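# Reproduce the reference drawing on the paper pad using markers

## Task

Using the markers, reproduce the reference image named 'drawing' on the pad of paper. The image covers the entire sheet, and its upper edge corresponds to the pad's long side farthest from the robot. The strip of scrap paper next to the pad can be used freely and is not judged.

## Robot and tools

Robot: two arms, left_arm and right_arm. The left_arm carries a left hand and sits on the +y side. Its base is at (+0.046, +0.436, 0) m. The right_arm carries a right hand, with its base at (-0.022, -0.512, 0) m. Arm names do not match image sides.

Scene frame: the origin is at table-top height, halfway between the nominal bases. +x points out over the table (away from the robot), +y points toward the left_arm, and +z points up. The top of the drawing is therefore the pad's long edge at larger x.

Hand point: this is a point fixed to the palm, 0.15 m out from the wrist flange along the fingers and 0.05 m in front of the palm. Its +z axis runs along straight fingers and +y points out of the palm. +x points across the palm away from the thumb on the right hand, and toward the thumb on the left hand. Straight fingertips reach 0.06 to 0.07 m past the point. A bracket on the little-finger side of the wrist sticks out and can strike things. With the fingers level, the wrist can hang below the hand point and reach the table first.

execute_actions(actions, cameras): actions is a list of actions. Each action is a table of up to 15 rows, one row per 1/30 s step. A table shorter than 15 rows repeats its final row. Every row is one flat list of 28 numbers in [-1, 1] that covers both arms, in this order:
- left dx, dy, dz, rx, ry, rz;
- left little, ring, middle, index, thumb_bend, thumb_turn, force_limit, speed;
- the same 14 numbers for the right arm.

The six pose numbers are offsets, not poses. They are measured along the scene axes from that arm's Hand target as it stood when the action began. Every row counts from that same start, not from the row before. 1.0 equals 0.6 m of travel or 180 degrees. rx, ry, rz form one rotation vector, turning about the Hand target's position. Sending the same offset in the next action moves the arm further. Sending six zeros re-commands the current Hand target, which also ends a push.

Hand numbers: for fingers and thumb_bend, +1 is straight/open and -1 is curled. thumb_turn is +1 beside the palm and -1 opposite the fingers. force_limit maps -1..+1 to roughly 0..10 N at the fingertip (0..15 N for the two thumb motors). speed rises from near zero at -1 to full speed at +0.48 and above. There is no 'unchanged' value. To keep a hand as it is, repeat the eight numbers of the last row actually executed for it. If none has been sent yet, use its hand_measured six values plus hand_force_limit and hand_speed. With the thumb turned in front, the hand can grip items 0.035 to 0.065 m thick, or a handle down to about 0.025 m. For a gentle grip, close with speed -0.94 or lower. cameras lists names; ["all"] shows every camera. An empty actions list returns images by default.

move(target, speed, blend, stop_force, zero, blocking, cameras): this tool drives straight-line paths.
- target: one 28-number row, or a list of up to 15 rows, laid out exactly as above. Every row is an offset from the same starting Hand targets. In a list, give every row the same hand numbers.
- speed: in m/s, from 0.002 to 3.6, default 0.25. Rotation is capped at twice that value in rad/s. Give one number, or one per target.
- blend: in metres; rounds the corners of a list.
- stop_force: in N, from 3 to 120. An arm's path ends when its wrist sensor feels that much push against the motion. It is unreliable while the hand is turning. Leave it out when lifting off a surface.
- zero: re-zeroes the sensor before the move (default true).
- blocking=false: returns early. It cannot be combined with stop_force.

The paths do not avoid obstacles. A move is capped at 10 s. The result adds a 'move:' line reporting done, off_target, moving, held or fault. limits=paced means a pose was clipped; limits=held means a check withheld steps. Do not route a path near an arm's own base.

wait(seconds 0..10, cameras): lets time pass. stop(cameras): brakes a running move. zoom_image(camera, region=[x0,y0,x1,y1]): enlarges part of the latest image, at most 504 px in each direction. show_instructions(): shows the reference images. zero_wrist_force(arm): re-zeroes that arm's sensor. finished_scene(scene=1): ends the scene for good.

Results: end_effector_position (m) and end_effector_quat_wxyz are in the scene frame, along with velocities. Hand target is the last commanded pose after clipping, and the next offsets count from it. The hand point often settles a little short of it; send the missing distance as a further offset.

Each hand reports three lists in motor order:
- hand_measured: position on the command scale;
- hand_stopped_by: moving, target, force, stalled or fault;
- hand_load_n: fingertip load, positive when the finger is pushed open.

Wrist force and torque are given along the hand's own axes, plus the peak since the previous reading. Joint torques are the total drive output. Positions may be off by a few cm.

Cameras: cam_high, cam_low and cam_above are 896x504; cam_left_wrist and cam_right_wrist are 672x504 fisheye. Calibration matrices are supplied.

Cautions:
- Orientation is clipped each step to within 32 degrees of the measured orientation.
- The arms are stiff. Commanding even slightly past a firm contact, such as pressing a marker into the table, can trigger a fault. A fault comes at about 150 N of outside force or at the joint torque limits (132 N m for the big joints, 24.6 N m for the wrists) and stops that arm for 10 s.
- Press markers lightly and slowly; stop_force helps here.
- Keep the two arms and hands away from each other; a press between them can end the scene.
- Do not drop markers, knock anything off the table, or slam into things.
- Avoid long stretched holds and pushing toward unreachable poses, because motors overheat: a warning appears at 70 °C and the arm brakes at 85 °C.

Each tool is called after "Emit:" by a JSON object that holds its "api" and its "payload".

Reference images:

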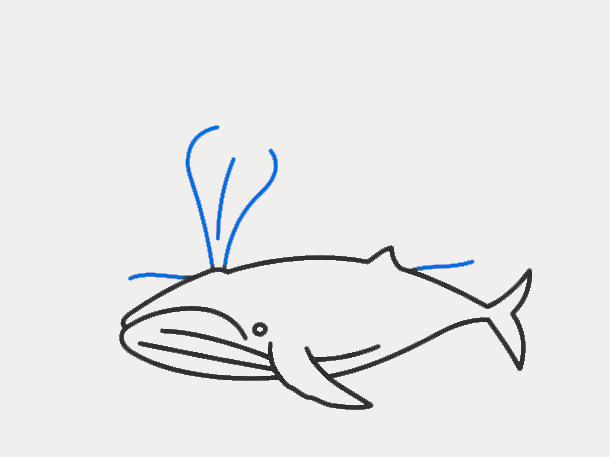

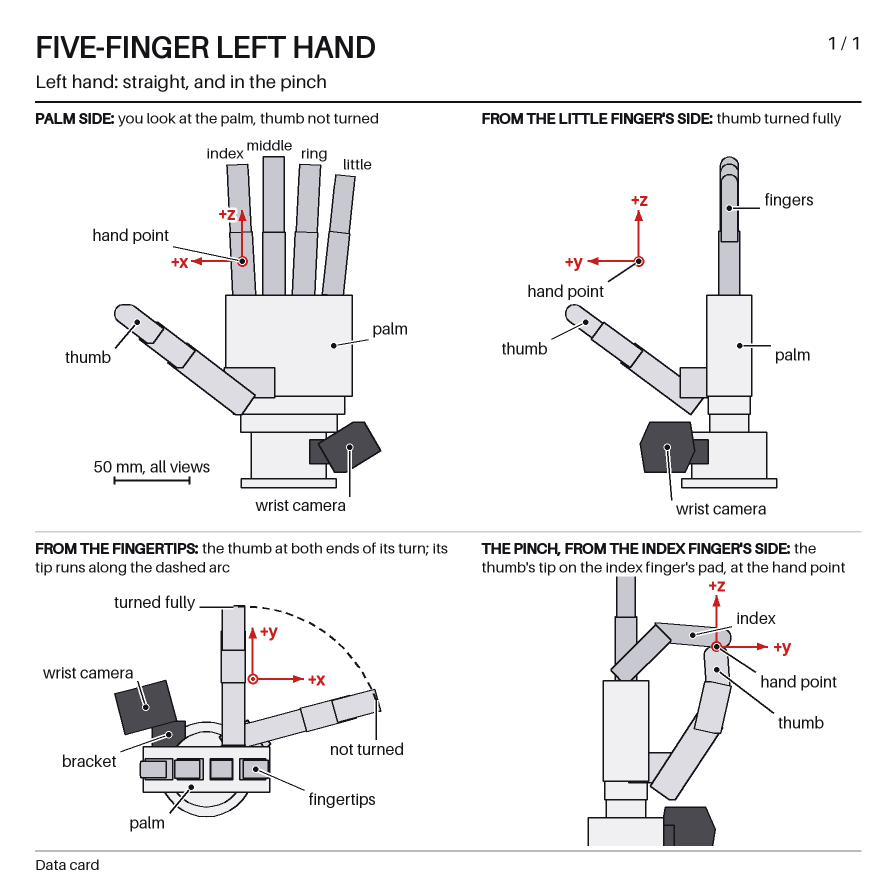

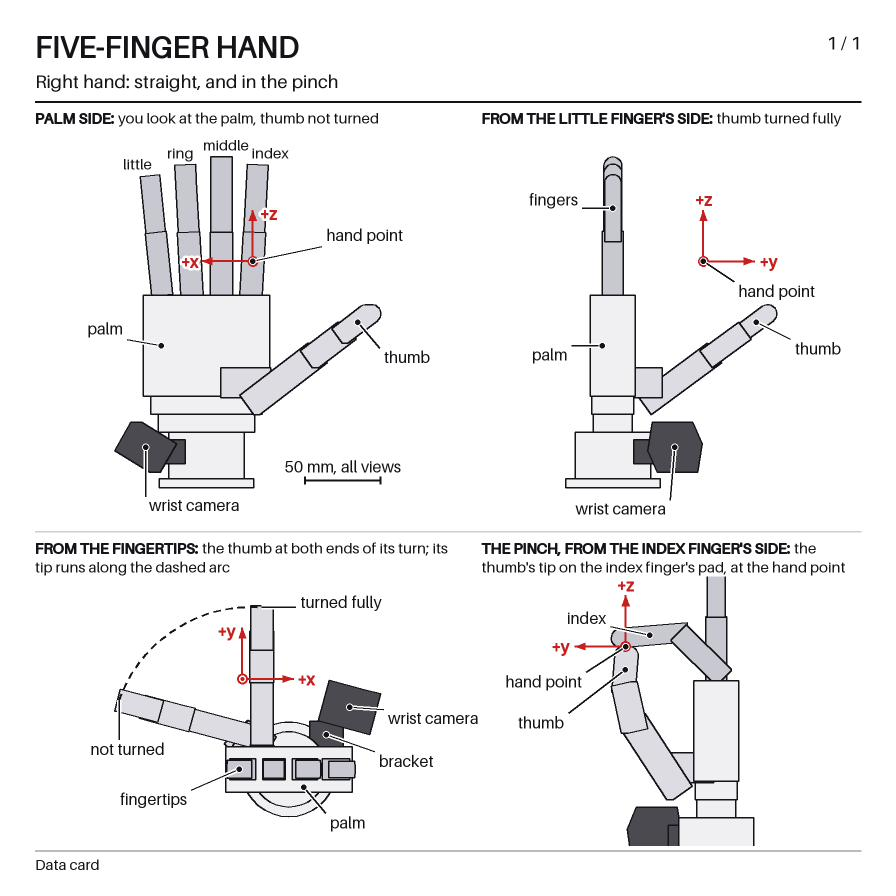

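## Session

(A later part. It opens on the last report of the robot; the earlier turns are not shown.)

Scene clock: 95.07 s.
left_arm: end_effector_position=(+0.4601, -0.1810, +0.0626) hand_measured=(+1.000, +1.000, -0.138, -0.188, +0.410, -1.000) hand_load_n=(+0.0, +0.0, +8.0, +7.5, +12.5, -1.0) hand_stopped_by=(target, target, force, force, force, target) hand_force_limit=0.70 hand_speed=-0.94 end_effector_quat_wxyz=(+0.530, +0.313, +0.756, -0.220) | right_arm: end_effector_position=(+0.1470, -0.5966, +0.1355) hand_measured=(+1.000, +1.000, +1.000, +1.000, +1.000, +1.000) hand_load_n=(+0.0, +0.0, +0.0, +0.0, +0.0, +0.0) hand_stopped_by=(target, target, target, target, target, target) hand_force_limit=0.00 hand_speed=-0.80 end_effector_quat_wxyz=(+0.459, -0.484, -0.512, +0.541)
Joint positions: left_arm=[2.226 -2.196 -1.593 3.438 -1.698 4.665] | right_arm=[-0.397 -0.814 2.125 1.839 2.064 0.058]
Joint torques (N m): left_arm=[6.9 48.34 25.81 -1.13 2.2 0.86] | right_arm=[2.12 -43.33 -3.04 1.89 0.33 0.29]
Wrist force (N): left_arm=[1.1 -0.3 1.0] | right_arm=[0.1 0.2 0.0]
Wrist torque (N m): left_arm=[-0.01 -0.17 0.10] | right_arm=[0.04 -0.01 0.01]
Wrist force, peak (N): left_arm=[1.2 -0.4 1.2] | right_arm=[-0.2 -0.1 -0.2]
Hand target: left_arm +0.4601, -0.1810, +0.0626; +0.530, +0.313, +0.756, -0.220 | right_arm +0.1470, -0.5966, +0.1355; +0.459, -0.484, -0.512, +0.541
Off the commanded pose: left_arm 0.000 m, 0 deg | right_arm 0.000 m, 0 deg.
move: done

Emit:
{"api": "move", "payload": {"target": [[-0.02,0,0.01667, 0, 0, 0, 1, 1, -0.5, -0.5, -0.05, -1, 0.7, -0.94, 0,0,0,0,0,0, 1,1,1,1,1,1,0,-0.8],[-0.02,0,0, 0, 0, 0, 1, 1, -0.5, -0.5, -0.05, -1, 0.7, -0.94, 0,0,0,0,0,0, 1,1,1,1,1,1,0,-0.8],[-0.02,0.0333,0, 0, 0, 0, 1, 1, -0.5, -0.5, -0.05, -1, 0.7, -0.94, 0,0,0,0,0,0, 1,1,1,1,1,1,0,-0.8],[-0.02,0.0333,0.01667, 0, 0, 0, 1, 1, -0.5, -0.5, -0.05, -1, 0.7, -0.94, 0,0,0,0,0,0, 1,1,1,1,1,1,0,-0.8],[-0.00667,0,0.01667, 0, 0, 0, 1, 1, -0.5, -0.5, -0.05, -1, 0.7, -0.94, 0,0,0,0,0,0, 1,1,1,1,1,1,0,-0.8],[-0.00667,0,-0.00083, 0, 0, 0, 1, 1, -0.5, -0.5, -0.05, -1, 0.7, -0.94, 0,0,0,0,0,0, 1,1,1,1,1,1,0,-0.8],[-0.00667,0.0333,-0.00083, 0, 0, 0, 1, 1, -0.5, -0.5, -0.05, -1, 0.7, -0.94, 0,0,0,0,0,0, 1,1,1,1,1,1,0,-0.8],[-0.00667,0.0333,0.01667, 0, 0, 0, 1, 1, -0.5, -0.5, -0.05, -1, 0.7, -0.94, 0,0,0,0,0,0, 1,1,1,1,1,1,0,-0.8],[0,0,0.01667, 0, 0, 0, 1, 1, -0.5, -0.5, -0.05, -1, 0.7, -0.94, 0,0,0,0,0,0, 1,1,1,1,1,1,0,-0.8]], "speed": 0.05}}

Emit:
{"api": "move", "payload": {"target": [[0.00667,0,0, 0, 0, 0, 1, 1, -0.5, -0.5, -0.05, -1, 0.7, -0.94, 0,0,0,0,0,0, 1,1,1,1,1,1,0,-0.8],[0.00667,0,-0.01817, 0, 0, 0, 1, 1, -0.5, -0.5, -0.05, -1, 0.7, -0.94, 0,0,0,0,0,0, 1,1,1,1,1,1,0,-0.8],[0.00667,0.0333,-0.01817, 0, 0, 0, 1, 1, -0.5, -0.5, -0.05, -1, 0.7, -0.94, 0,0,0,0,0,0, 1,1,1,1,1,1,0,-0.8],[0.00667,0.0333,0.0, 0, 0, 0, 1, 1, -0.5, -0.5, -0.05, -1, 0.7, -0.94, 0,0,0,0,0,0, 1,1,1,1,1,1,0,-0.8],[0.02,0,0, 0, 0, 0, 1, 1, -0.5, -0.5, -0.05, -1, 0.7, -0.94, 0,0,0,0,0,0, 1,1,1,1,1,1,0,-0.8],[0.02,0,-0.01867, 0, 0, 0, 1, 1, -0.5, -0.5, -0.05, -1, 0.7, -0.94, 0,0,0,0,0,0, 1,1,1,1,1,1,0,-0.8],[0.02,0.0333,-0.01867, 0, 0, 0, 1, 1, -0.5, -0.5, -0.05, -1, 0.7, -0.94, 0,0,0,0,0,0, 1,1,1,1,1,1,0,-0.8],[0.02,0.0333,0.0, 0, 0, 0, 1, 1, -0.5, -0.5, -0.05, -1, 0.7, -0.94, 0,0,0,0,0,0, 1,1,1,1,1,1,0,-0.8]], "speed": 0.05}}

Emit:
{"api": "move", "payload": {"target": [[0,0,0.05, 0, 0, 0, 1, 1, -0.5, -0.5, -0.05, -1, 0.7, -0.94, 0,0,0,0,0,0, 1,1,1,1,1,1,0,-0.8],[-0.2,0.3,0.1, 0, 0, 0, 1, 1, -0.5, -0.5, -0.05, -1, 0.7, -0.94, 0,0,0,0,0,0, 1,1,1,1,1,1,0,-0.8]], "speed": 0.2, "cameras": ["cam_above", "cam_left_wrist"]}}

Emit:
{"api": "zoom_image", "payload": {"camera": "cam_above", "region": [500, 290, 590, 360]}}

Scene clock: 101.47 s.
left_arm: end_effector_position=(+0.4600, -0.1810, +0.0725) hand_measured=(+1.000, +1.000, -0.138, -0.188, +0.410, -1.000) hand_load_n=(+0.0, +0.0, +8.0, +7.5, +12.5, -1.0) hand_stopped_by=(target, target, force, force, force, target) hand_force_limit=0.70 hand_speed=-0.94 end_effector_quat_wxyz=(+0.530, +0.313, +0.757, -0.220) | right_arm: end_effector_position=(+0.1470, -0.5966, +0.1355) hand_measured=(+1.000, +1.000, +1.000, +1.000, +1.000, +1.000) hand_load_n=(+0.0, +0.0, +0.0, +0.0, +0.0, +0.0) hand_stopped_by=(target, target, target, target, target, target) hand_force_limit=0.00 hand_speed=-0.80 end_effector_quat_wxyz=(+0.459, -0.484, -0.512, +0.541)
Joint positions: left_arm=[2.226 -2.182 -1.586 3.417 -1.699 4.665] | right_arm=[-0.397 -0.814 2.125 1.839 2.064 0.058]
Joint torques (N m): left_arm=[9.72 48.8 9.96 2.74 2.24 0.9] | right_arm=[1.36 -42.92 -2.37 1.93 0.28 0.14]
Wrist force (N): left_arm=[1.1 -0.5 0.9] | right_arm=[-0.2 0.2 -0.2]
Wrist torque (N m): left_arm=[-0.04 -0.16 0.11] | right_arm=[0.05 0.02 0.00]
Wrist force, peak (N): left_arm=[1.7 -0.5 1.3] | right_arm=[-0.4 0.2 0.0]
Hand target: left_arm +0.4601, -0.1810, +0.0726; +0.530, +0.313, +0.756, -0.220 | right_arm +0.1470, -0.5966, +0.1355; +0.459, -0.484, -0.512, +0.541
Off the commanded pose: left_arm 0.000 m, 0 deg | right_arm 0.000 m, 0 deg.
move: done

Scene clock: 105.47 s.
left_arm: end_effector_position=(+0.4721, -0.1611, +0.0727) hand_measured=(+1.000, +1.000, -0.136, -0.188, +0.410, -1.000) hand_load_n=(+0.0, +0.0, +8.0, +7.5, +12.5, -1.0) hand_stopped_by=(target, target, force, force, force, target) hand_force_limit=0.70 hand_speed=-0.94 end_effector_quat_wxyz=(+0.530, +0.313, +0.756, -0.220) | right_arm: end_effector_position=(+0.1470, -0.5966, +0.1355) hand_measured=(+1.000, +1.000, +1.000, +1.000, +1.000, +1.000) hand_load_n=(+0.0, +0.0, +0.0, +0.0, +0.0, +0.0) hand_stopped_by=(target, target, target, target, target, target) hand_force_limit=0.00 hand_speed=-0.80 end_effector_quat_wxyz=(+0.459, -0.484, -0.512, +0.541)
Joint positions: left_arm=[2.268 -2.156 -1.632 3.439 -1.659 4.68] | right_arm=[-0.397 -0.814 2.125 1.839 2.064 0.058]
Joint torques (N m): left_arm=[-10.5 34.89 9.09 2.51 -2.21 -1.3] | right_arm=[0.6 -43.27 -2.4 2.08 0.13 0.26]
Wrist force (N): left_arm=[0.9 -0.4 1.0] | right_arm=[-0.2 0.1 -0.2]
Wrist torque (N m): left_arm=[-0.03 -0.14 -0.03] | right_arm=[0.03 0.03 0.00]
Wrist force, peak (N): left_arm=[-3.3 -0.8 1.0] | right_arm=[-0.3 0.2 -0.2]
Hand target: left_arm +0.4721, -0.1611, +0.0726; +0.530, +0.313, +0.756, -0.220 | right_arm +0.1470, -0.5966, +0.1355; +0.459, -0.484, -0.512, +0.541
Off the commanded pose: left_arm 0.000 m, 0 deg | right_arm 0.000 m, 0 deg.
move: done

Scene clock: 107.63 s.
left_arm: end_effector_position=(+0.3522, +0.0189, +0.1326) hand_measured=(+1.000, +1.000, -0.136, -0.188, +0.410, -1.000) hand_load_n=(+0.0, +0.0, +8.0, +7.5, +12.5, -1.0) hand_stopped_by=(target, target, force, force, force, target) hand_force_limit=0.70 hand_speed=-0.94 end_effector_quat_wxyz=(+0.530, +0.313, +0.756, -0.220) | right_arm: end_effector_position=(+0.1470, -0.5966, +0.1355) hand_measured=(+1.000, +1.000, +1.000, +1.000, +1.000, +1.000) hand_load_n=(+0.0, +0.0, +0.0, +0.0, +0.0, +0.0) hand_stopped_by=(target, target, target, target, target, target) hand_force_limit=0.00 hand_speed=-0.80 end_effector_quat_wxyz=(+0.459, -0.484, -0.512, +0.541)
Joint positions: left_arm=[2.344 -1.614 -2.208 3.473 -1.588 4.705] | right_arm=[-0.397 -0.814 2.125 1.839 2.064 0.058]
Joint torques (N m): left_arm=[-10.53 25.48 8.14 2.8 -2.12 -1.36] | right_arm=[0.81 -44.38 -1.83 1.94 0.34 0.23]
Wrist force (N): left_arm=[1.1 -0.3 1.2] | right_arm=[0.1 -0.1 0.0]
Wrist torque (N m): left_arm=[-0.05 -0.15 -0.04] | right_arm=[0.00 -0.02 0.01]
Wrist force, peak (N): left_arm=[0.8 -0.7 2.8] | right_arm=[-0.3 0.0 0.1]
Hand target: left_arm +0.3521, +0.0189, +0.1326; +0.530, +0.313, +0.756, -0.220 | right_arm +0.1470, -0.5966, +0.1355; +0.459, -0.484, -0.512, +0.541
Off the commanded pose: left_arm 0.000 m, 0 deg | right_arm 0.000 m, 0 deg.
move: done
camera_calibration:
cam_left_wrist: T_world_to_cam=[[-0.759446, -0.586858, -0.280782, 0.317277], [-0.349069, 0.731788, -0.585352, 0.184691], [0.548992, -0.346531, -0.760608, 0.0266282], [0, 0, 0, 1]] pos_world=[0.290806, 0.0602697, 0.217449]
Images, in order (width x height): cam_above 896x504, cam_left_wrist 672x504.

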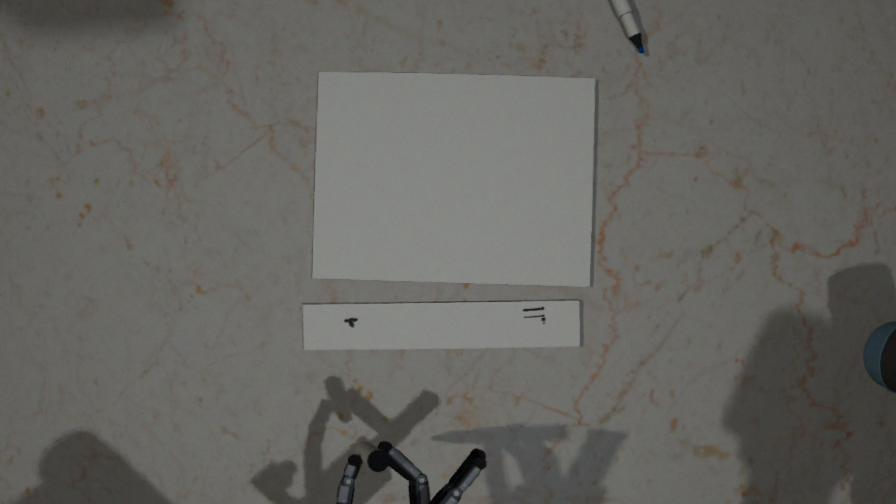

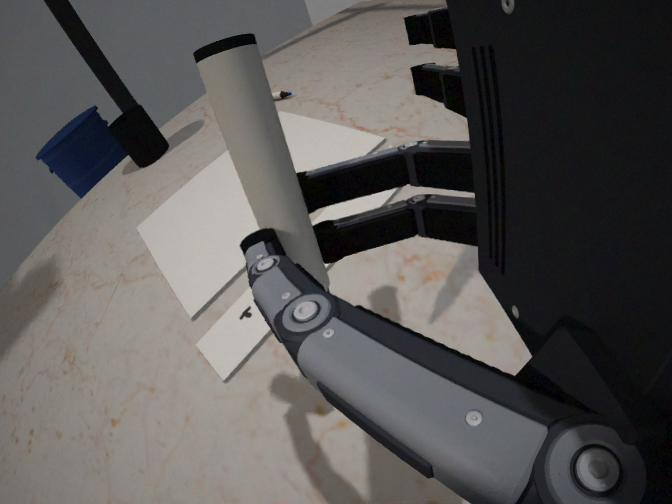

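Scaled by 5.600 from the camera's 896x504 image, which has a finer 1280x720 frame.

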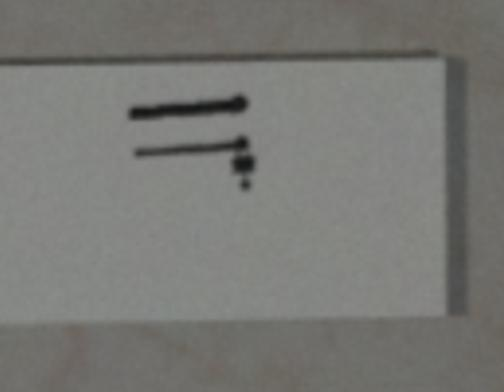

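Emit:
{"api": "move", "payload": {"target": [[0.1867,0.0685,-0.0877, 0, 0, 0, 1, 1, -0.5, -0.5, -0.05, -1, 0.7, -0.94, 0,0,0,0,0,0, 1,1,1,1,1,1,0,-0.8],[0.1867,0.0685,-0.1167, 0, 0, 0, 1, 1, -0.5, -0.5, -0.05, -1, 0.7, -0.94, 0,0,0,0,0,0, 1,1,1,1,1,1,0,-0.8],[0.1867,0.0685,-0.1187, 0, 0, 0, 1, 1, -0.5, -0.5, -0.05, -1, 0.7, -0.94, 0,0,0,0,0,0, 1,1,1,1,1,1,0,-0.8],[0.1867,0.0352,-0.1187, 0, 0, 0, 1, 1, -0.5, -0.5, -0.05, -1, 0.7, -0.94, 0,0,0,0,0,0, 1,1,1,1,1,1,0,-0.8],[0.1617,0.0352,-0.1187, 0, 0, 0, 1, 1, -0.5, -0.5, -0.05, -1, 0.7, -0.94, 0,0,0,0,0,0, 1,1,1,1,1,1,0,-0.8],[0.1617,0.0352,-0.08, 0, 0, 0, 1, 1, -0.5, -0.5, -0.05, -1, 0.7, -0.94, 0,0,0,0,0,0, 1,1,1,1,1,1,0,-0.8]], "speed": [0.15, 0.03, 0.01, 0.03, 0.03, 0.1]}}

Emit:
{"api": "move", "payload": {"target": [-0.18,0.1,0.05, 0, 0, 0, 1, 1, -0.5, -0.5, -0.05, -1, 0.7, -0.94, 0,0,0,0,0,0, 1,1,1,1,1,1,0,-0.8], "speed": 0.2, "cameras": ["cam_above", "cam_left_wrist"]}}

Emit:
{"api": "zoom_image", "payload": {"camera": "cam_above", "region": [295, 290, 385, 360]}}

Scene clock: 113.27 s.
left_arm: end_effector_position=(+0.4491, +0.0400, +0.0846) hand_measured=(+1.000, +1.000, -0.136, -0.188, +0.410, -1.000) hand_load_n=(+0.0, +0.0, +8.0, +7.5, +13.0, -1.0) hand_stopped_by=(target, target, force, force, force, target) hand_force_limit=0.70 hand_speed=-0.94 end_effector_quat_wxyz=(+0.530, +0.313, +0.756, -0.220) | right_arm: end_effector_position=(+0.1470, -0.5966, +0.1355) hand_measured=(+1.000, +1.000, +1.000, +1.000, +1.000, +1.000) hand_load_n=(+0.0, +0.0, +0.0, +0.0, +0.0, -0.5) hand_stopped_by=(target, target, target, target, target, target) hand_force_limit=0.00 hand_speed=-0.80 end_effector_quat_wxyz=(+0.459, -0.484, -0.512, +0.541)
Joint positions: left_arm=[2.599 -1.772 -2.189 3.604 -1.348 4.794] | right_arm=[-0.397 -0.814 2.125 1.839 2.064 0.058]
Joint torques (N m): left_arm=[9.65 27.85 6.38 -0.49 2.2 1.02] | right_arm=[0.79 -43.4 -2.72 2.02 0.23 0.27]
Wrist force (N): left_arm=[1.2 -0.3 1.0] | right_arm=[0.0 0.1 0.0]
Wrist torque (N m): left_arm=[-0.02 -0.17 0.10] | right_arm=[0.03 0.00 0.00]
Wrist force, peak (N): left_arm=[2.1 -0.2 1.4] | right_arm=[-0.3 0.3 0.1]
Hand target: left_arm +0.4491, +0.0401, +0.0846; +0.530, +0.313, +0.756, -0.220 | right_arm +0.1470, -0.5966, +0.1355; +0.459, -0.484, -0.512, +0.541
Off the commanded pose: left_arm 0.000 m, 0 deg | right_arm 0.000 m, 0 deg.
move: done

Scene clock: 114.40 s.
left_arm: end_effector_position=(+0.3411, +0.1000, +0.1146) hand_measured=(+1.000, +1.000, -0.136, -0.188, +0.410, -1.000) hand_load_n=(+0.0, +0.0, +8.0, +7.5, +12.5, -1.0) hand_stopped_by=(target, target, force, force, force, target) hand_force_limit=0.70 hand_speed=-0.94 end_effector_quat_wxyz=(+0.530, +0.313, +0.756, -0.220) | right_arm: end_effector_position=(+0.1470, -0.5966, +0.1355) hand_measured=(+1.000, +1.000, +1.000, +1.000, +1.000, +1.000) hand_load_n=(+0.0, +0.0, +0.0, +0.0, +0.0, +0.0) hand_stopped_by=(target, target, target, target, target, target) hand_force_limit=0.00 hand_speed=-0.80 end_effector_quat_wxyz=(+0.459, -0.484, -0.512, +0.541)
Joint positions: left_arm=[2.572 -1.429 -2.44 3.515 -1.373 4.784] | right_arm=[-0.397 -0.814 2.125 1.839 2.064 0.058]
Joint torques (N m): left_arm=[9.57 16.19 8.85 0.95 2.21 1.35] | right_arm=[1.82 -42.46 -2.08 2.12 0.3 0.08]
Wrist force (N): left_arm=[1.0 -0.3 1.2] | right_arm=[0.0 0.2 -0.1]
Wrist torque (N m): left_arm=[-0.04 -0.12 0.09] | right_arm=[0.03 0.00 0.00]
Wrist force, peak (N): left_arm=[0.6 0.4 2.7] | right_arm=[-0.2 0.2 -0.1]
Hand target: left_arm +0.3411, +0.1001, +0.1146; +0.530, +0.313, +0.756, -0.220 | right_arm +0.1470, -0.5966, +0.1355; +0.459, -0.484, -0.512, +0.541
Off the commanded pose: left_arm 0.000 m, 0 deg | right_arm 0.000 m, 0 deg.
move: done
camera_calibration:
cam_left_wrist: T_world_to_cam=[[-0.759466, -0.586782, -0.280888, 0.351479], [-0.348882, 0.731803, -0.585445, 0.110931], [0.549083, -0.346629, -0.760497, 0.0470455], [0, 0, 0, 1]] pos_world=[0.279807, 0.14137, 0.199448]
Images, in order (width x height): cam_above 896x504, cam_left_wrist 672x504.

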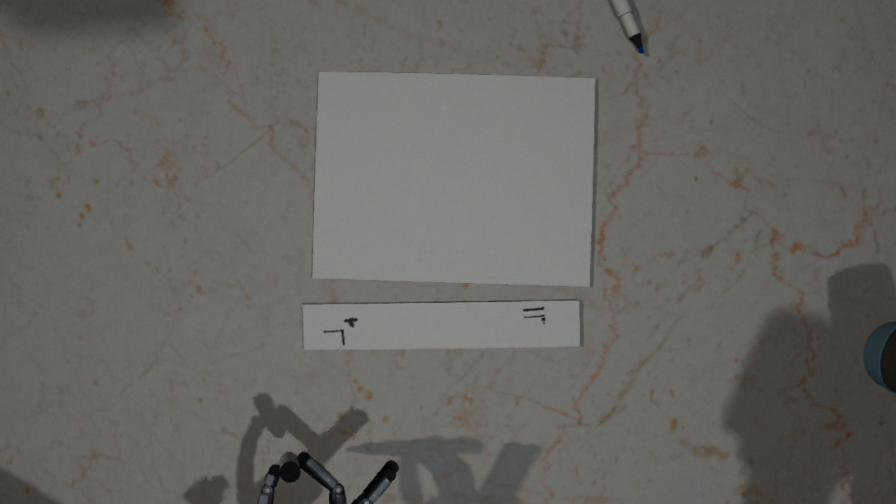

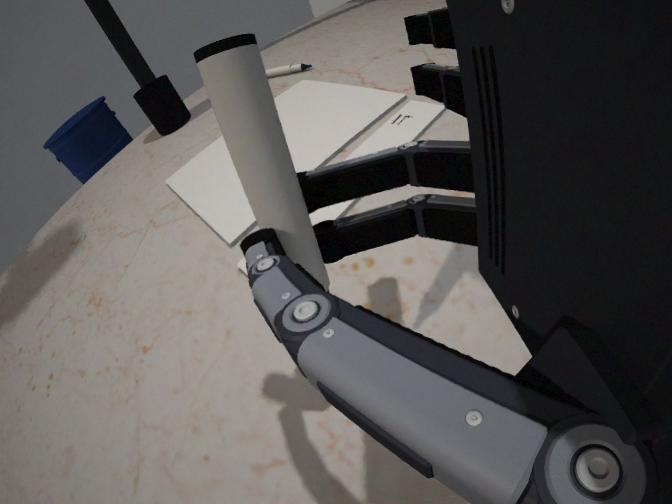

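Scaled by 5.600 from the camera's 896x504 image, which has a finer 1280x720 frame.

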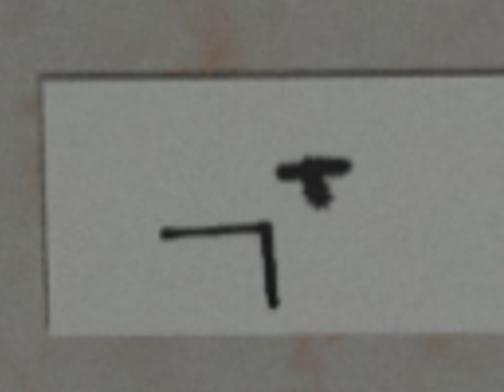

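Emit:
{"api": "show_instructions", "payload": {}}

Reference images for this scene: drawing, FIVE-FINGER LEFT HAND page 1, FIVE-FINGER HAND page 1.

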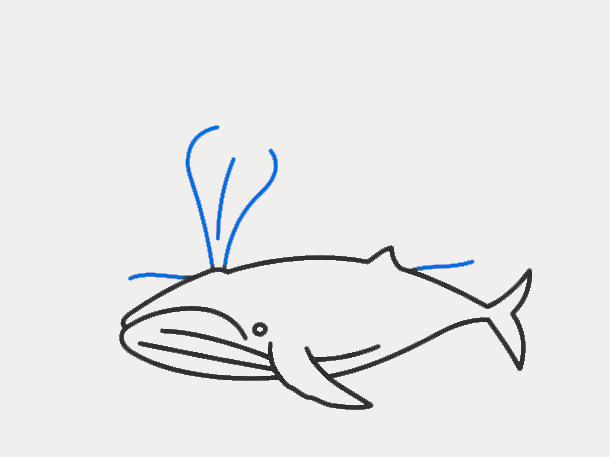

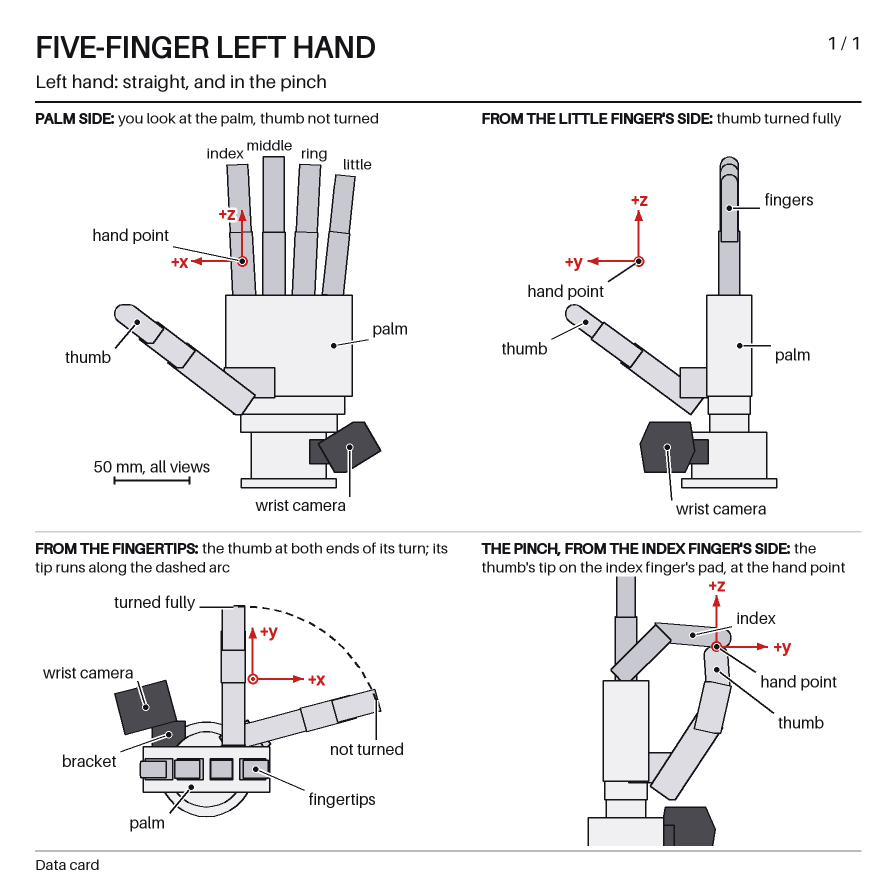

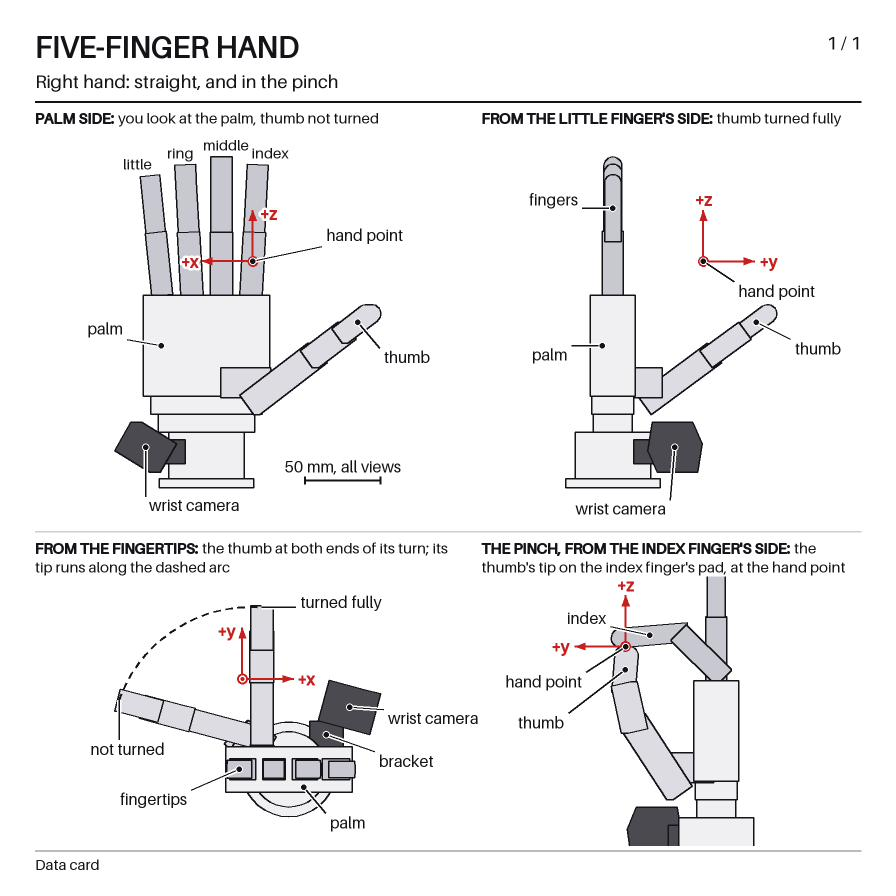

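Emit:
{"api": "move", "payload": {"target": [[0.40175,-0.16627,-0.0577, 0, 0, 0, 1, 1, -0.5, -0.5, -0.05, -1, 0.7, -0.94, 0,0,0,0,0,0, 1,1,1,1,1,1,0,-0.8],[0.40175,-0.16627,-0.0810, 0, 0, 0, 1, 1, -0.5, -0.5, -0.05, -1, 0.7, -0.94, 0,0,0,0,0,0, 1,1,1,1,1,1,0,-0.8]], "speed": 0.2}}

Emit:
{"api": "move", "payload": {"target": [0,0,-0.02, 0, 0, 0, 1, 1, -0.5, -0.5, -0.05, -1, 0.7, -0.94, 0,0,0,0,0,0, 1,1,1,1,1,1,0,-0.8], "speed": 0.003, "stop_force": 3, "cameras": ["cam_low"]}}

Emit:
{"api": "move", "payload": {"target": [0,0,0.02, 0, 0, 0, 1, 1, -0.5, -0.5, -0.05, -1, 0.7, -0.94, 0,0,0,0,0,0, 1,1,1,1,1,1,0,-0.8], "speed": 0.05}}

Scene clock: 120.83 s.
left_arm: end_effector_position=(+0.5821, +0.0003, +0.0660) hand_measured=(+1.000, +1.000, -0.136, -0.188, +0.410, -1.000) hand_load_n=(+0.0, +0.0, +8.0, +7.5, +12.5, -1.0) hand_stopped_by=(target, target, force, force, force, target) hand_force_limit=0.70 hand_speed=-0.94 end_effector_quat_wxyz=(+0.530, +0.313, +0.757, -0.220) | right_arm: end_effector_position=(+0.1470, -0.5966, +0.1355) hand_measured=(+1.000, +1.000, +1.000, +1.000, +1.000, +1.000) hand_load_n=(+0.0, +0.0, -0.5, +0.0, +0.0, +0.0) hand_stopped_by=(target, target, target, target, target, target) hand_force_limit=0.00 hand_speed=-0.80 end_effector_quat_wxyz=(+0.459, -0.484, -0.512, +0.541)
Joint positions: left_arm=[2.678 -2.04 -1.854 3.53 -1.274 4.823] | right_arm=[-0.397 -0.814 2.125 1.839 2.064 0.058]
Joint torques (N m): left_arm=[-10.44 29.76 23.45 1.86 -1.88 -1] | right_arm=[1.95 -42.52 -1.49 2.05 0.49 0.1]
Wrist force (N): left_arm=[0.8 -0.2 1.3] | right_arm=[0.1 0.2 0.1]
Wrist torque (N m): left_arm=[-0.04 -0.10 -0.06] | right_arm=[0.03 -0.03 0.02]
Wrist force, peak (N): left_arm=[2.5 -0.3 1.6] | right_arm=[-0.3 0.2 -0.1]
Hand target: left_arm +0.5821, +0.0003, +0.0660; +0.530, +0.313, +0.756, -0.220 | right_arm +0.1470, -0.5966, +0.1355; +0.459, -0.484, -0.512, +0.541
Off the commanded pose: left_arm 0.000 m, 0 deg | right_arm 0.000 m, 0 deg.
move: done

Scene clock: 123.67 s.
left_arm: end_effector_position=(+0.5821, +0.0003, +0.0610) hand_measured=(+1.000, +1.000, -0.136, -0.188, +0.410, -1.000) hand_load_n=(+0.0, +0.0, +8.0, +7.0, +12.5, -2.0) hand_stopped_by=(target, target, force, force, force, target) hand_force_limit=0.70 hand_speed=-0.94 end_effector_quat_wxyz=(+0.530, +0.313, +0.756, -0.220) | right_arm: end_effector_position=(+0.1470, -0.5966, +0.1355) hand_measured=(+1.000, +1.000, +1.000, +1.000, +1.000, +1.000) hand_load_n=(+0.0, +0.0, +0.0, +0.0, +0.0, +0.0) hand_stopped_by=(target, target, target, target, target, target) hand_force_limit=0.00 hand_speed=-0.80 end_effector_quat_wxyz=(+0.459, -0.484, -0.512, +0.541)
Joint positions: left_arm=[2.678 -2.049 -1.858 3.542 -1.274 4.823] | right_arm=[-0.397 -0.814 2.125 1.839 2.064 0.058]
Joint torques (N m): left_arm=[-10.31 41.01 22.59 -1.96 -0.8 0.16] | right_arm=[0.86 -43.41 -1.74 2.22 0.34 0.2]
Wrist force (N): left_arm=[-1.7 -0.5 0.6] | right_arm=[0.0 -0.1 0.0]
Wrist torque (N m): left_arm=[-0.02 -0.13 0.00] | right_arm=[-0.01 -0.01 0.00]
Wrist force, peak (N): left_arm=[-2.6 -0.7 0.8] | right_arm=[-0.4 0.0 -0.2]
Hand target: left_arm +0.5822, +0.0003, +0.0610; +0.530, +0.313, +0.756, -0.220 (not the last commanded pose) | right_arm +0.1470, -0.5966, +0.1355; +0.459, -0.484, -0.512, +0.541
Off the commanded pose: left_arm 0.007 m, 0 deg | right_arm 0.000 m, 0 deg.
move: contact (left_arm)
Images, in order (width x height): cam_low 896x504.

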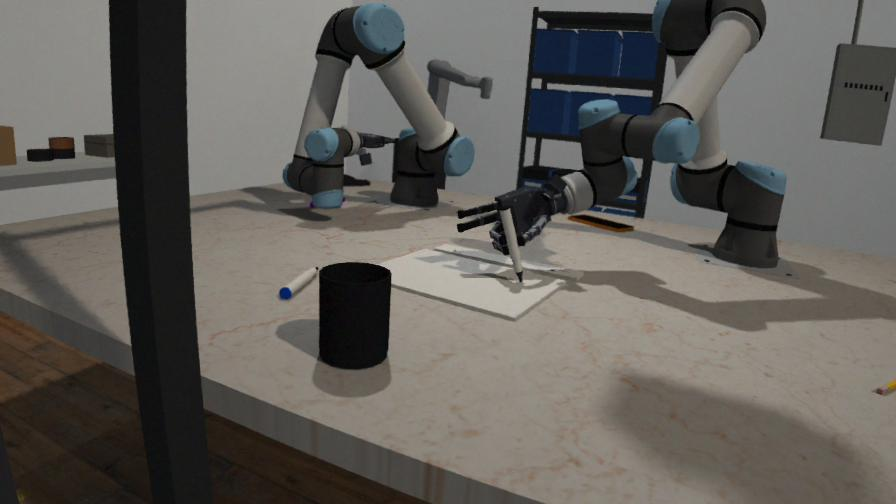

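Scene clock: 124.40 s.
left_arm: end_effector_position=(+0.5822, +0.0003, +0.0732) hand_measured=(+1.000, +1.000, -0.136, -0.188, +0.410, -1.000) hand_load_n=(+0.0, +0.0, +8.0, +7.5, +12.5, -1.0) hand_stopped_by=(target, target, force, force, force, target) hand_force_limit=0.70 hand_speed=-0.94 end_effector_quat_wxyz=(+0.530, +0.313, +0.756, -0.220) end_effector_velocity=(+0.001, -0.001, +0.000) end_effector_angular_velocity=(-0.002, -0.003, +0.000) | right_arm: end_effector_position=(+0.1470, -0.5966, +0.1355) hand_measured=(+1.000, +1.000, +1.000, +1.000, +1.000, +1.000) hand_load_n=(+0.0, +0.0, +0.0, +0.0, +0.0, +0.0) hand_stopped_by=(target, target, target, target, target, target) hand_force_limit=0.00 hand_speed=-0.80 end_effector_quat_wxyz=(+0.459, -0.484, -0.512, +0.541)
Joint positions: left_arm=[2.678 -2.028 -1.849 3.513 -1.274 4.823] | right_arm=[-0.397 -0.814 2.125 1.839 2.064 0.058]
Joint velocities: left_arm=[0 -0.002 0.001 0.005 0 0] | right_arm=[within noise]
Joint torques (N m): left_arm=[-9.76 27.57 12.18 2.78 -0.86 -0.12] | right_arm=[1.71 -42.94 -2.86 2.17 0.4 0.29]
Wrist force (N): left_arm=[0.8 -0.2 1.1] | right_arm=[-0.1 0.1 -0.1]
Wrist torque (N m): left_arm=[-0.02 -0.10 -0.06] | right_arm=[0.03 0.01 0.00]
Wrist force, peak (N): left_arm=[-2.0 -0.4 0.8] | right_arm=[-0.2 0.3 -0.1]
Hand target: left_arm +0.5822, +0.0003, +0.0730; +0.530, +0.313, +0.756, -0.220 | right_arm +0.1470, -0.5966, +0.1355; +0.459, -0.484, -0.512, +0.541
Off the commanded pose: left_arm 0.000 m, 0 deg | right_arm 0.000 m, 0 deg.
move: done

Emit:
{"api": "move", "payload": {"target": [[0.0114,-0.34125,0, 0, 0, 0, 1, 1, -0.5, -0.5, -0.05, -1, 0.7, -0.94, 0,0,0,0,0,0, 1,1,1,1,1,1,0,-0.8],[0.0114,-0.34125,-0.0125, 0, 0, 0, 1, 1, -0.5, -0.5, -0.05, -1, 0.7, -0.94, 0,0,0,0,0,0, 1,1,1,1,1,1,0,-0.8]], "speed": [0.2, 0.05]}}

Emit:
{"api": "move", "payload": {"target": [0,0,-0.02, 0, 0, 0, 1, 1, -0.5, -0.5, -0.05, -1, 0.7, -0.94, 0,0,0,0,0,0, 1,1,1,1,1,1,0,-0.8], "speed": 0.003, "stop_force": 3}}

Emit:
{"api": "move", "payload": {"target": [0,0,0.02, 0, 0, 0, 1, 1, -0.5, -0.5, -0.05, -1, 0.7, -0.94, 0,0,0,0,0,0, 1,1,1,1,1,1,0,-0.8], "speed": 0.05}}

Scene clock: 127.57 s.
left_arm: end_effector_position=(+0.5890, -0.2044, +0.0653) hand_measured=(+1.000, +1.000, -0.136, -0.188, +0.410, -1.000) hand_load_n=(+0.0, +0.0, +8.0, +7.5, +12.5, -1.0) hand_stopped_by=(target, target, force, force, force, target) hand_force_limit=0.70 hand_speed=-0.94 end_effector_quat_wxyz=(+0.530, +0.313, +0.756, -0.220) | right_arm: end_effector_position=(+0.1470, -0.5966, +0.1355) hand_measured=(+1.000, +1.000, +1.000, +1.000, +1.000, +1.000) hand_load_n=(+0.0, +0.0, +0.0, +0.0, +0.0, +0.0) hand_stopped_by=(target, target, target, target, target, target) hand_force_limit=0.00 hand_speed=-0.80 end_effector_quat_wxyz=(+0.459, -0.484, -0.512, +0.541)
Joint positions: left_arm=[2.369 -2.359 -1.285 3.296 -1.564 4.714] | right_arm=[-0.397 -0.814 2.125 1.839 2.064 0.058]
Joint torques (N m): left_arm=[-7.29 56.03 27.86 -1.21 -1.58 1.33] | right_arm=[1.95 -43.5 -1.76 2.26 0.45 0.38]
Wrist force (N): left_arm=[1.0 0.1 1.2] | right_arm=[0.0 0.3 -0.1]
Wrist torque (N m): left_arm=[0.02 -0.14 0.05] | right_arm=[0.05 0.00 0.01]
Wrist force, peak (N): left_arm=[0.6 -1.9 2.0] | right_arm=[-0.3 0.0 -0.2]
Hand target: left_arm +0.5890, -0.2045, +0.0655; +0.530, +0.313, +0.756, -0.220 | right_arm +0.1470, -0.5966, +0.1355; +0.459, -0.484, -0.512, +0.541
Off the commanded pose: left_arm 0.000 m, 0 deg | right_arm 0.000 m, 0 deg.
move: done

Scene clock: 129.63 s.
left_arm: end_effector_position=(+0.5890, -0.2044, +0.0611) hand_measured=(+1.000, +1.000, -0.136, -0.188, +0.410, -1.000) hand_load_n=(+0.0, +0.0, +8.0, +7.0, +12.5, -1.5) hand_stopped_by=(target, target, force, force, force, target) hand_force_limit=0.70 hand_speed=-0.94 end_effector_quat_wxyz=(+0.530, +0.313, +0.756, -0.220) | right_arm: end_effector_position=(+0.1470, -0.5966, +0.1355) hand_measured=(+1.000, +1.000, +1.000, +1.000, +1.000, +1.000) hand_load_n=(+0.0, +0.0, +0.0, +0.0, +0.0, -0.5) hand_stopped_by=(target, target, target, target, target, target) hand_force_limit=0.00 hand_speed=-0.80 end_effector_quat_wxyz=(+0.459, -0.484, -0.512, +0.541)
Joint positions: left_arm=[2.369 -2.364 -1.288 3.304 -1.564 4.714] | right_arm=[-0.397 -0.814 2.125 1.839 2.064 0.058]
Joint torques (N m): left_arm=[-8.55 54.51 19.84 -1.96 -2.04 1.08] | right_arm=[0.95 -42.5 -2.66 2.1 0.45 0.12]
Wrist force (N): left_arm=[-2.0 -0.4 0.9] | right_arm=[-0.1 0.0 0.0]
Wrist torque (N m): left_arm=[-0.01 -0.10 0.09] | right_arm=[0.00 0.01 -0.01]
Wrist force, peak (N): left_arm=[-2.6 -0.6 0.8] | right_arm=[-0.3 0.2 -0.1]
Hand target: left_arm +0.5890, -0.2045, +0.0612; +0.530, +0.313, +0.756, -0.220 (not the last commanded pose) | right_arm +0.1470, -0.5966, +0.1355; +0.459, -0.484, -0.512, +0.541
Off the commanded pose: left_arm 0.008 m, 0 deg | right_arm 0.000 m, 0 deg.
move: contact (left_arm)

Scene clock: 130.37 s.
left_arm: end_effector_position=(+0.5890, -0.2045, +0.0733) hand_measured=(+1.000, +1.000, -0.136, -0.188, +0.410, -1.000) hand_load_n=(+0.0, +0.0, +8.0, +7.5, +12.5, -1.0) hand_stopped_by=(target, target, force, force, force, target) hand_force_limit=0.70 hand_speed=-0.94 end_effector_quat_wxyz=(+0.530, +0.313, +0.756, -0.220) | right_arm: end_effector_position=(+0.1470, -0.5966, +0.1355) hand_measured=(+1.000, +1.000, +1.000, +1.000, +1.000, +1.000) hand_load_n=(+0.0, +0.0, +0.0, +0.0, +0.0, +0.0) hand_stopped_by=(target, target, target, target, target, target) hand_force_limit=0.00 hand_speed=-0.80 end_effector_quat_wxyz=(+0.459, -0.484, -0.512, +0.541)
Joint positions: left_arm=[2.369 -2.35 -1.279 3.281 -1.564 4.714] | right_arm=[-0.397 -0.814 2.125 1.839 2.064 0.058]
Joint torques (N m): left_arm=[-7.7 41.54 16.14 2.7 -1.76 1.04] | right_arm=[0.88 -42.58 -1.24 2.11 0.43 0.37]
Wrist force (N): left_arm=[1.4 -0.2 1.1] | right_arm=[-0.1 0.1 0.1]
Wrist torque (N m): left_arm=[-0.02 -0.19 0.08] | right_arm=[0.01 0.01 0.00]
Wrist force, peak (N): left_arm=[-2.2 -0.4 0.7] | right_arm=[-0.3 0.1 0.1]
Hand target: left_arm +0.5890, -0.2045, +0.0732; +0.530, +0.313, +0.756, -0.220 | right_arm +0.1470, -0.5966, +0.1355; +0.459, -0.484, -0.512, +0.541
Off the commanded pose: left_arm 0.000 m, 0 deg | right_arm 0.000 m, 0 deg.
move: done

Emit:
{"api": "move", "payload": {"target": [-0.45,0.3,0.08, 0, 0, 0, 1, 1, -0.5, -0.5, -0.05, -1, 0.7, -0.94, 0,0,0,0,0,0, 1,1,1,1,1,1,0,-0.8], "speed": 0.3, "cameras": ["cam_above", "cam_left_wrist"]}}

Emit:
{"api": "zoom_image", "payload": {"camera": "cam_above", "region": [350, 200, 400, 230]}}

Emit:
{"api": "zoom_image", "payload": {"camera": "cam_above", "region": [530, 180, 580, 210]}}

Scene clock: 132.33 s.
left_arm: end_effector_position=(+0.3191, -0.0245, +0.1212) hand_measured=(+1.000, +1.000, -0.136, -0.188, +0.410, -1.000) hand_load_n=(+0.0, +0.0, +8.0, +7.5, +12.5, -0.5) hand_stopped_by=(target, target, force, force, force, target) hand_force_limit=0.70 hand_speed=-0.94 end_effector_quat_wxyz=(+0.530, +0.313, +0.756, -0.220) | right_arm: end_effector_position=(+0.1470, -0.5966, +0.1355) hand_measured=(+1.000, +1.000, +1.000, +1.000, +1.000, +1.000) hand_load_n=(+0.0, +0.0, +0.0, +0.0, +0.0, -0.5) hand_stopped_by=(target, target, target, target, target, target) hand_force_limit=0.00 hand_speed=-0.80 end_effector_quat_wxyz=(+0.459, -0.484, -0.512, +0.541)
Joint positions: left_arm=[2.171 -1.715 -2.131 3.493 -1.75 4.646] | right_arm=[-0.397 -0.814 2.125 1.839 2.064 0.058]
Joint torques (N m): left_arm=[-6.16 30.26 7.88 2.67 0.14 1.03] | right_arm=[0.4 -42.95 -2.1 2.26 0.49 0.31]
Wrist force (N): left_arm=[0.9 -0.4 0.9] | right_arm=[-0.1 -0.1 -0.1]
Wrist torque (N m): left_arm=[-0.03 -0.13 0.04] | right_arm=[0.00 0.02 0.00]
Wrist force, peak (N): left_arm=[0.8 0.4 3.1] | right_arm=[-0.3 0.1 0.0]
Hand target: left_arm +0.3190, -0.0245, +0.1212; +0.530, +0.313, +0.756, -0.220 | right_arm +0.1470, -0.5966, +0.1355; +0.459, -0.484, -0.512, +0.541
Off the commanded pose: left_arm 0.000 m, 0 deg | right_arm 0.000 m, 0 deg.
move: done
camera_calibration:
cam_left_wrist: T_world_to_cam=[[-0.759466, -0.586782, -0.280888, 0.263571], [-0.348882, 0.731803, -0.585445, 0.198229], [0.549083, -0.346629, -0.760497, 0.0209893], [0, 0, 0, 1]] pos_world=[0.257807, 0.0168696, 0.206048]
Images, in order (width x height): cam_above 896x504, cam_left_wrist 672x504.

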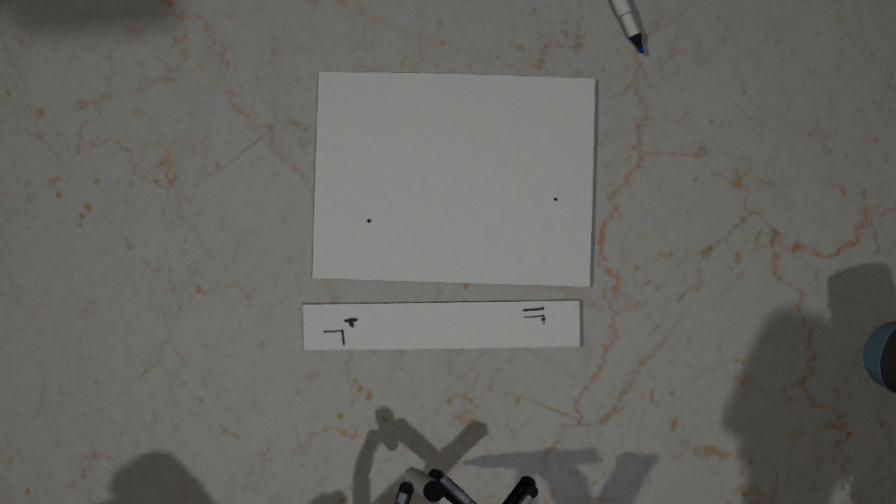

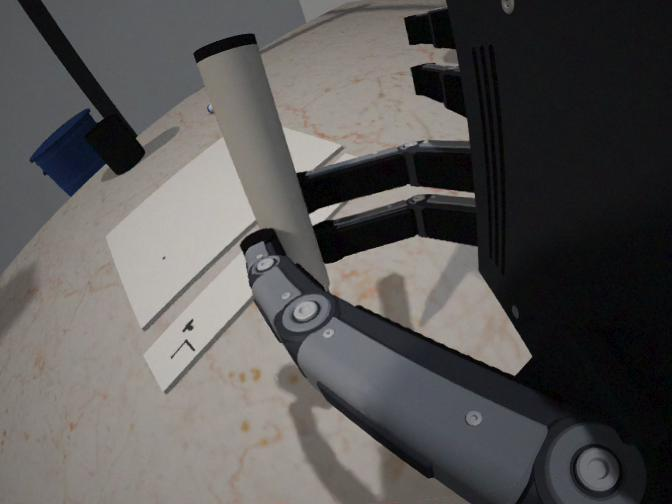

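Scaled by 10.080 from the camera's 896x504 image, which has a finer 1280x720 frame.

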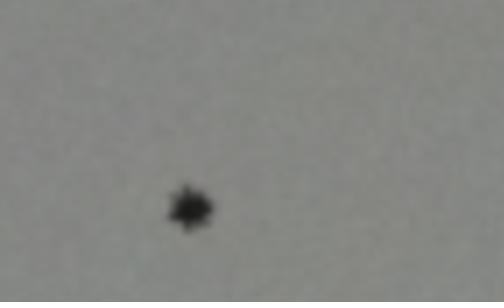

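Scaled by 10.080 from the camera's 896x504 image, which has a finer 1280x720 frame.

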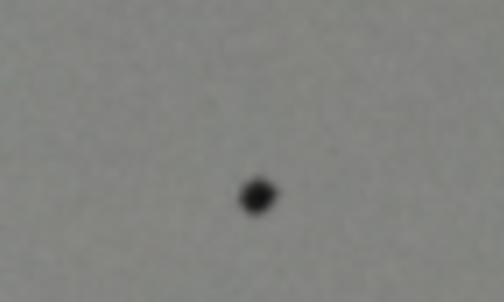

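Emit:
{"api": "move", "payload": {"target": [[0.43758,0.04023,-0.077,0,0,0,1,1,-0.5,-0.5,-0.05,-1,0.7,-0.94,0,0,0,0,0,0,1,1,1,1,1,1,0,-0.8],[0.43758,0.04023,-0.09783,0,0,0,1,1,-0.5,-0.5,-0.05,-1,0.7,-0.94,0,0,0,0,0,0,1,1,1,1,1,1,0,-0.8],[0.43758,0.04023,-0.10033,0,0,0,1,1,-0.5,-0.5,-0.05,-1,0.7,-0.94,0,0,0,0,0,0,1,1,1,1,1,1,0,-0.8]], "speed": [0.25, 0.04, 0.01]}}

Emit:
{"api": "move", "payload": {"target": [[0.00505,0.00032,0,0,0,0,1,1,-0.5,-0.5,-0.05,-1,0.7,-0.94,0,0,0,0,0,0,1,1,1,1,1,1,0,-0.8],[0.00958,-0.00437,0.00001,0,0,0,1,1,-0.5,-0.5,-0.05,-1,0.7,-0.94,0,0,0,0,0,0,1,1,1,1,1,1,0,-0.8],[0.01517,-0.015,0.00002,0,0,0,1,1,-0.5,-0.5,-0.05,-1,0.7,-0.94,0,0,0,0,0,0,1,1,1,1,1,1,0,-0.8],[0.02128,-0.02822,0.00004,0,0,0,1,1,-0.5,-0.5,-0.05,-1,0.7,-0.94,0,0,0,0,0,0,1,1,1,1,1,1,0,-0.8],[0.0266,-0.04132,0.00006,0,0,0,1,1,-0.5,-0.5,-0.05,-1,0.7,-0.94,0,0,0,0,0,0,1,1,1,1,1,1,0,-0.8],[0.03108,-0.05437,0.00008,0,0,0,1,1,-0.5,-0.5,-0.05,-1,0.7,-0.94,0,0,0,0,0,0,1,1,1,1,1,1,0,-0.8],[0.03557,-0.0674,0.0001,0,0,0,1,1,-0.5,-0.5,-0.05,-1,0.7,-0.94,0,0,0,0,0,0,1,1,1,1,1,1,0,-0.8],[0.03947,-0.07787,0.00012,0,0,0,1,1,-0.5,-0.5,-0.05,-1,0.7,-0.94,0,0,0,0,0,0,1,1,1,1,1,1,0,-0.8],[0.0396,-0.08458,0.00013,0,0,0,1,1,-0.5,-0.5,-0.05,-1,0.7,-0.94,0,0,0,0,0,0,1,1,1,1,1,1,0,-0.8],[0.03642,-0.09093,0.00014,0,0,0,1,1,-0.5,-0.5,-0.05,-1,0.7,-0.94,0,0,0,0,0,0,1,1,1,1,1,1,0,-0.8],[0.03905,-0.10545,0.00016,0,0,0,1,1,-0.5,-0.5,-0.05,-1,0.7,-0.94,0,0,0,0,0,0,1,1,1,1,1,1,0,-0.8],[0.0406,-0.12238,0.00018,0,0,0,1,1,-0.5,-0.5,-0.05,-1,0.7,-0.94,0,0,0,0,0,0,1,1,1,1,1,1,0,-0.8],[0.04172,-0.14343,0.00021,0,0,0,1,1,-0.5,-0.5,-0.05,-1,0.7,-0.94,0,0,0,0,0,0,1,1,1,1,1,1,0,-0.8],[0.04035,-0.16423,0.00024,0,0,0,1,1,-0.5,-0.5,-0.05,-1,0.7,-0.94,0,0,0,0,0,0,1,1,1,1,1,1,0,-0.8],[0.03732,-0.18487,0.00028,0,0,0,1,1,-0.5,-0.5,-0.05,-1,0.7,-0.94,0,0,0,0,0,0,1,1,1,1,1,1,0,-0.8]], "speed": 0.03, "blend": [0.001,0.001,0.001,0.001,0.001,0.001,0.001,0.001,0.001,0.0005,0.001,0.001,0.001,0.001,0], "cameras": ["cam_left_wrist"]}}

Scene clock: 137.17 s.
left_arm: end_effector_position=(+0.5816, -0.0004, +0.0609) hand_measured=(+1.000, +1.000, -0.136, -0.188, +0.410, -1.000) hand_load_n=(+0.0, +0.0, +8.0, +7.0, +13.0, -1.5) hand_stopped_by=(target, target, force, force, force, target) hand_force_limit=0.70 hand_speed=-0.94 end_effector_quat_wxyz=(+0.530, +0.313, +0.756, -0.220) | right_arm: end_effector_position=(+0.1470, -0.5966, +0.1355) hand_measured=(+1.000, +1.000, +1.000, +1.000, +1.000, +1.000) hand_load_n=(+0.0, +0.0, +0.0, +0.0, +0.0, -0.5) hand_stopped_by=(target, target, target, target, target, target) hand_force_limit=0.00 hand_speed=-0.80 end_effector_quat_wxyz=(+0.459, -0.484, -0.512, +0.541)
Joint positions: left_arm=[2.676 -2.049 -1.858 3.543 -1.276 4.822] | right_arm=[-0.397 -0.814 2.125 1.839 2.064 0.058]
Joint torques (N m): left_arm=[9.55 36.82 8.25 -1.45 2.27 0.96] | right_arm=[2.15 -42.37 -1.2 2.18 0.49 0]
Wrist force (N): left_arm=[-2.6 -0.6 0.9] | right_arm=[0.0 0.0 -0.1]
Wrist torque (N m): left_arm=[-0.03 -0.09 0.04] | right_arm=[0.01 -0.01 0.01]
Wrist force, peak (N): left_arm=[1.0 1.8 2.3] | right_arm=[-0.3 0.1 -0.3]
Hand target: left_arm +0.5816, -0.0003, +0.0610; +0.530, +0.313, +0.756, -0.220 | right_arm +0.1470, -0.5966, +0.1355; +0.459, -0.484, -0.512, +0.541
Off the commanded pose: left_arm 0.000 m, 0 deg | right_arm 0.000 m, 0 deg.
move: done

Scene clock: 141.43 s.
left_arm: end_effector_position=(+0.6039, -0.1114, +0.0611) hand_measured=(+1.000, +1.000, -0.136, -0.188, +0.410, -1.000) hand_load_n=(+0.0, +0.0, +8.5, +7.0, +12.5, -2.0) hand_stopped_by=(target, target, force, force, force, target) hand_force_limit=0.70 hand_speed=-0.94 end_effector_quat_wxyz=(+0.530, +0.313, +0.756, -0.220) end_effector_velocity=(-0.001, +0.002, -0.001) end_effector_angular_velocity=(+0.001, +0.003, -0.002) | right_arm: end_effector_position=(+0.1470, -0.5966, +0.1355) hand_measured=(+1.000, +1.000, +1.000, +1.000, +1.000, +1.000) hand_load_n=(+0.0, +0.0, +0.0, +0.0, +0.0, +0.0) hand_stopped_by=(target, target, target, target, target, target) hand_force_limit=0.00 hand_speed=-0.80 end_effector_quat_wxyz=(+0.459, -0.484, -0.512, +0.541)
Joint positions: left_arm=[2.509 -2.228 -1.54 3.417 -1.433 4.762] | right_arm=[-0.397 -0.814 2.125 1.839 2.064 0.058]
Joint velocities: left_arm=[0.003 0.003 -0.006 0.001 0.005 0] | right_arm=[within noise]
Joint torques (N m): left_arm=[9.16 48.66 9.99 1.86 2.39 0.78] | right_arm=[2.49 -43.95 -2.46 2.27 0.4 0.32]
Wrist force (N): left_arm=[-0.8 -0.1 0.5] | right_arm=[-0.1 0.1 0.0]
Wrist torque (N m): left_arm=[-0.01 -0.12 0.12] | right_arm=[0.02 0.01 0.00]
Wrist force, peak (N): left_arm=[-2.7 -0.6 0.8] | right_arm=[-0.4 -0.1 -0.1]
Hand target: left_arm +0.6039, -0.1113, +0.0611; +0.530, +0.313, +0.756, -0.220 | right_arm +0.1470, -0.5966, +0.1355; +0.459, -0.484, -0.512, +0.541
Off the commanded pose: left_arm 0.000 m, 0 deg | right_arm 0.000 m, 0 deg.
move: done
camera_calibration:
cam_left_wrist: T_world_to_cam=[[-0.759446, -0.586858, -0.280782, 0.411962], [-0.349069, 0.731788, -0.585352, 0.326086], [0.548992, -0.346531, -0.760608, -0.211144], [0, 0, 0, 1]] pos_world=[0.542606, -0.0700303, 0.145949]
Images, in order (width x height): cam_left_wrist 672x504.

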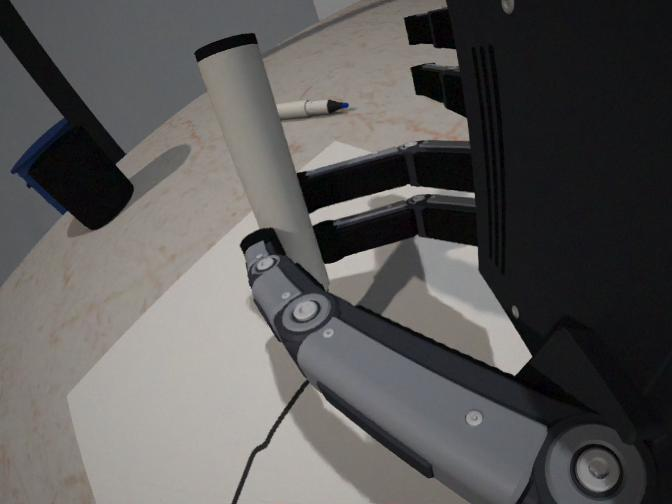

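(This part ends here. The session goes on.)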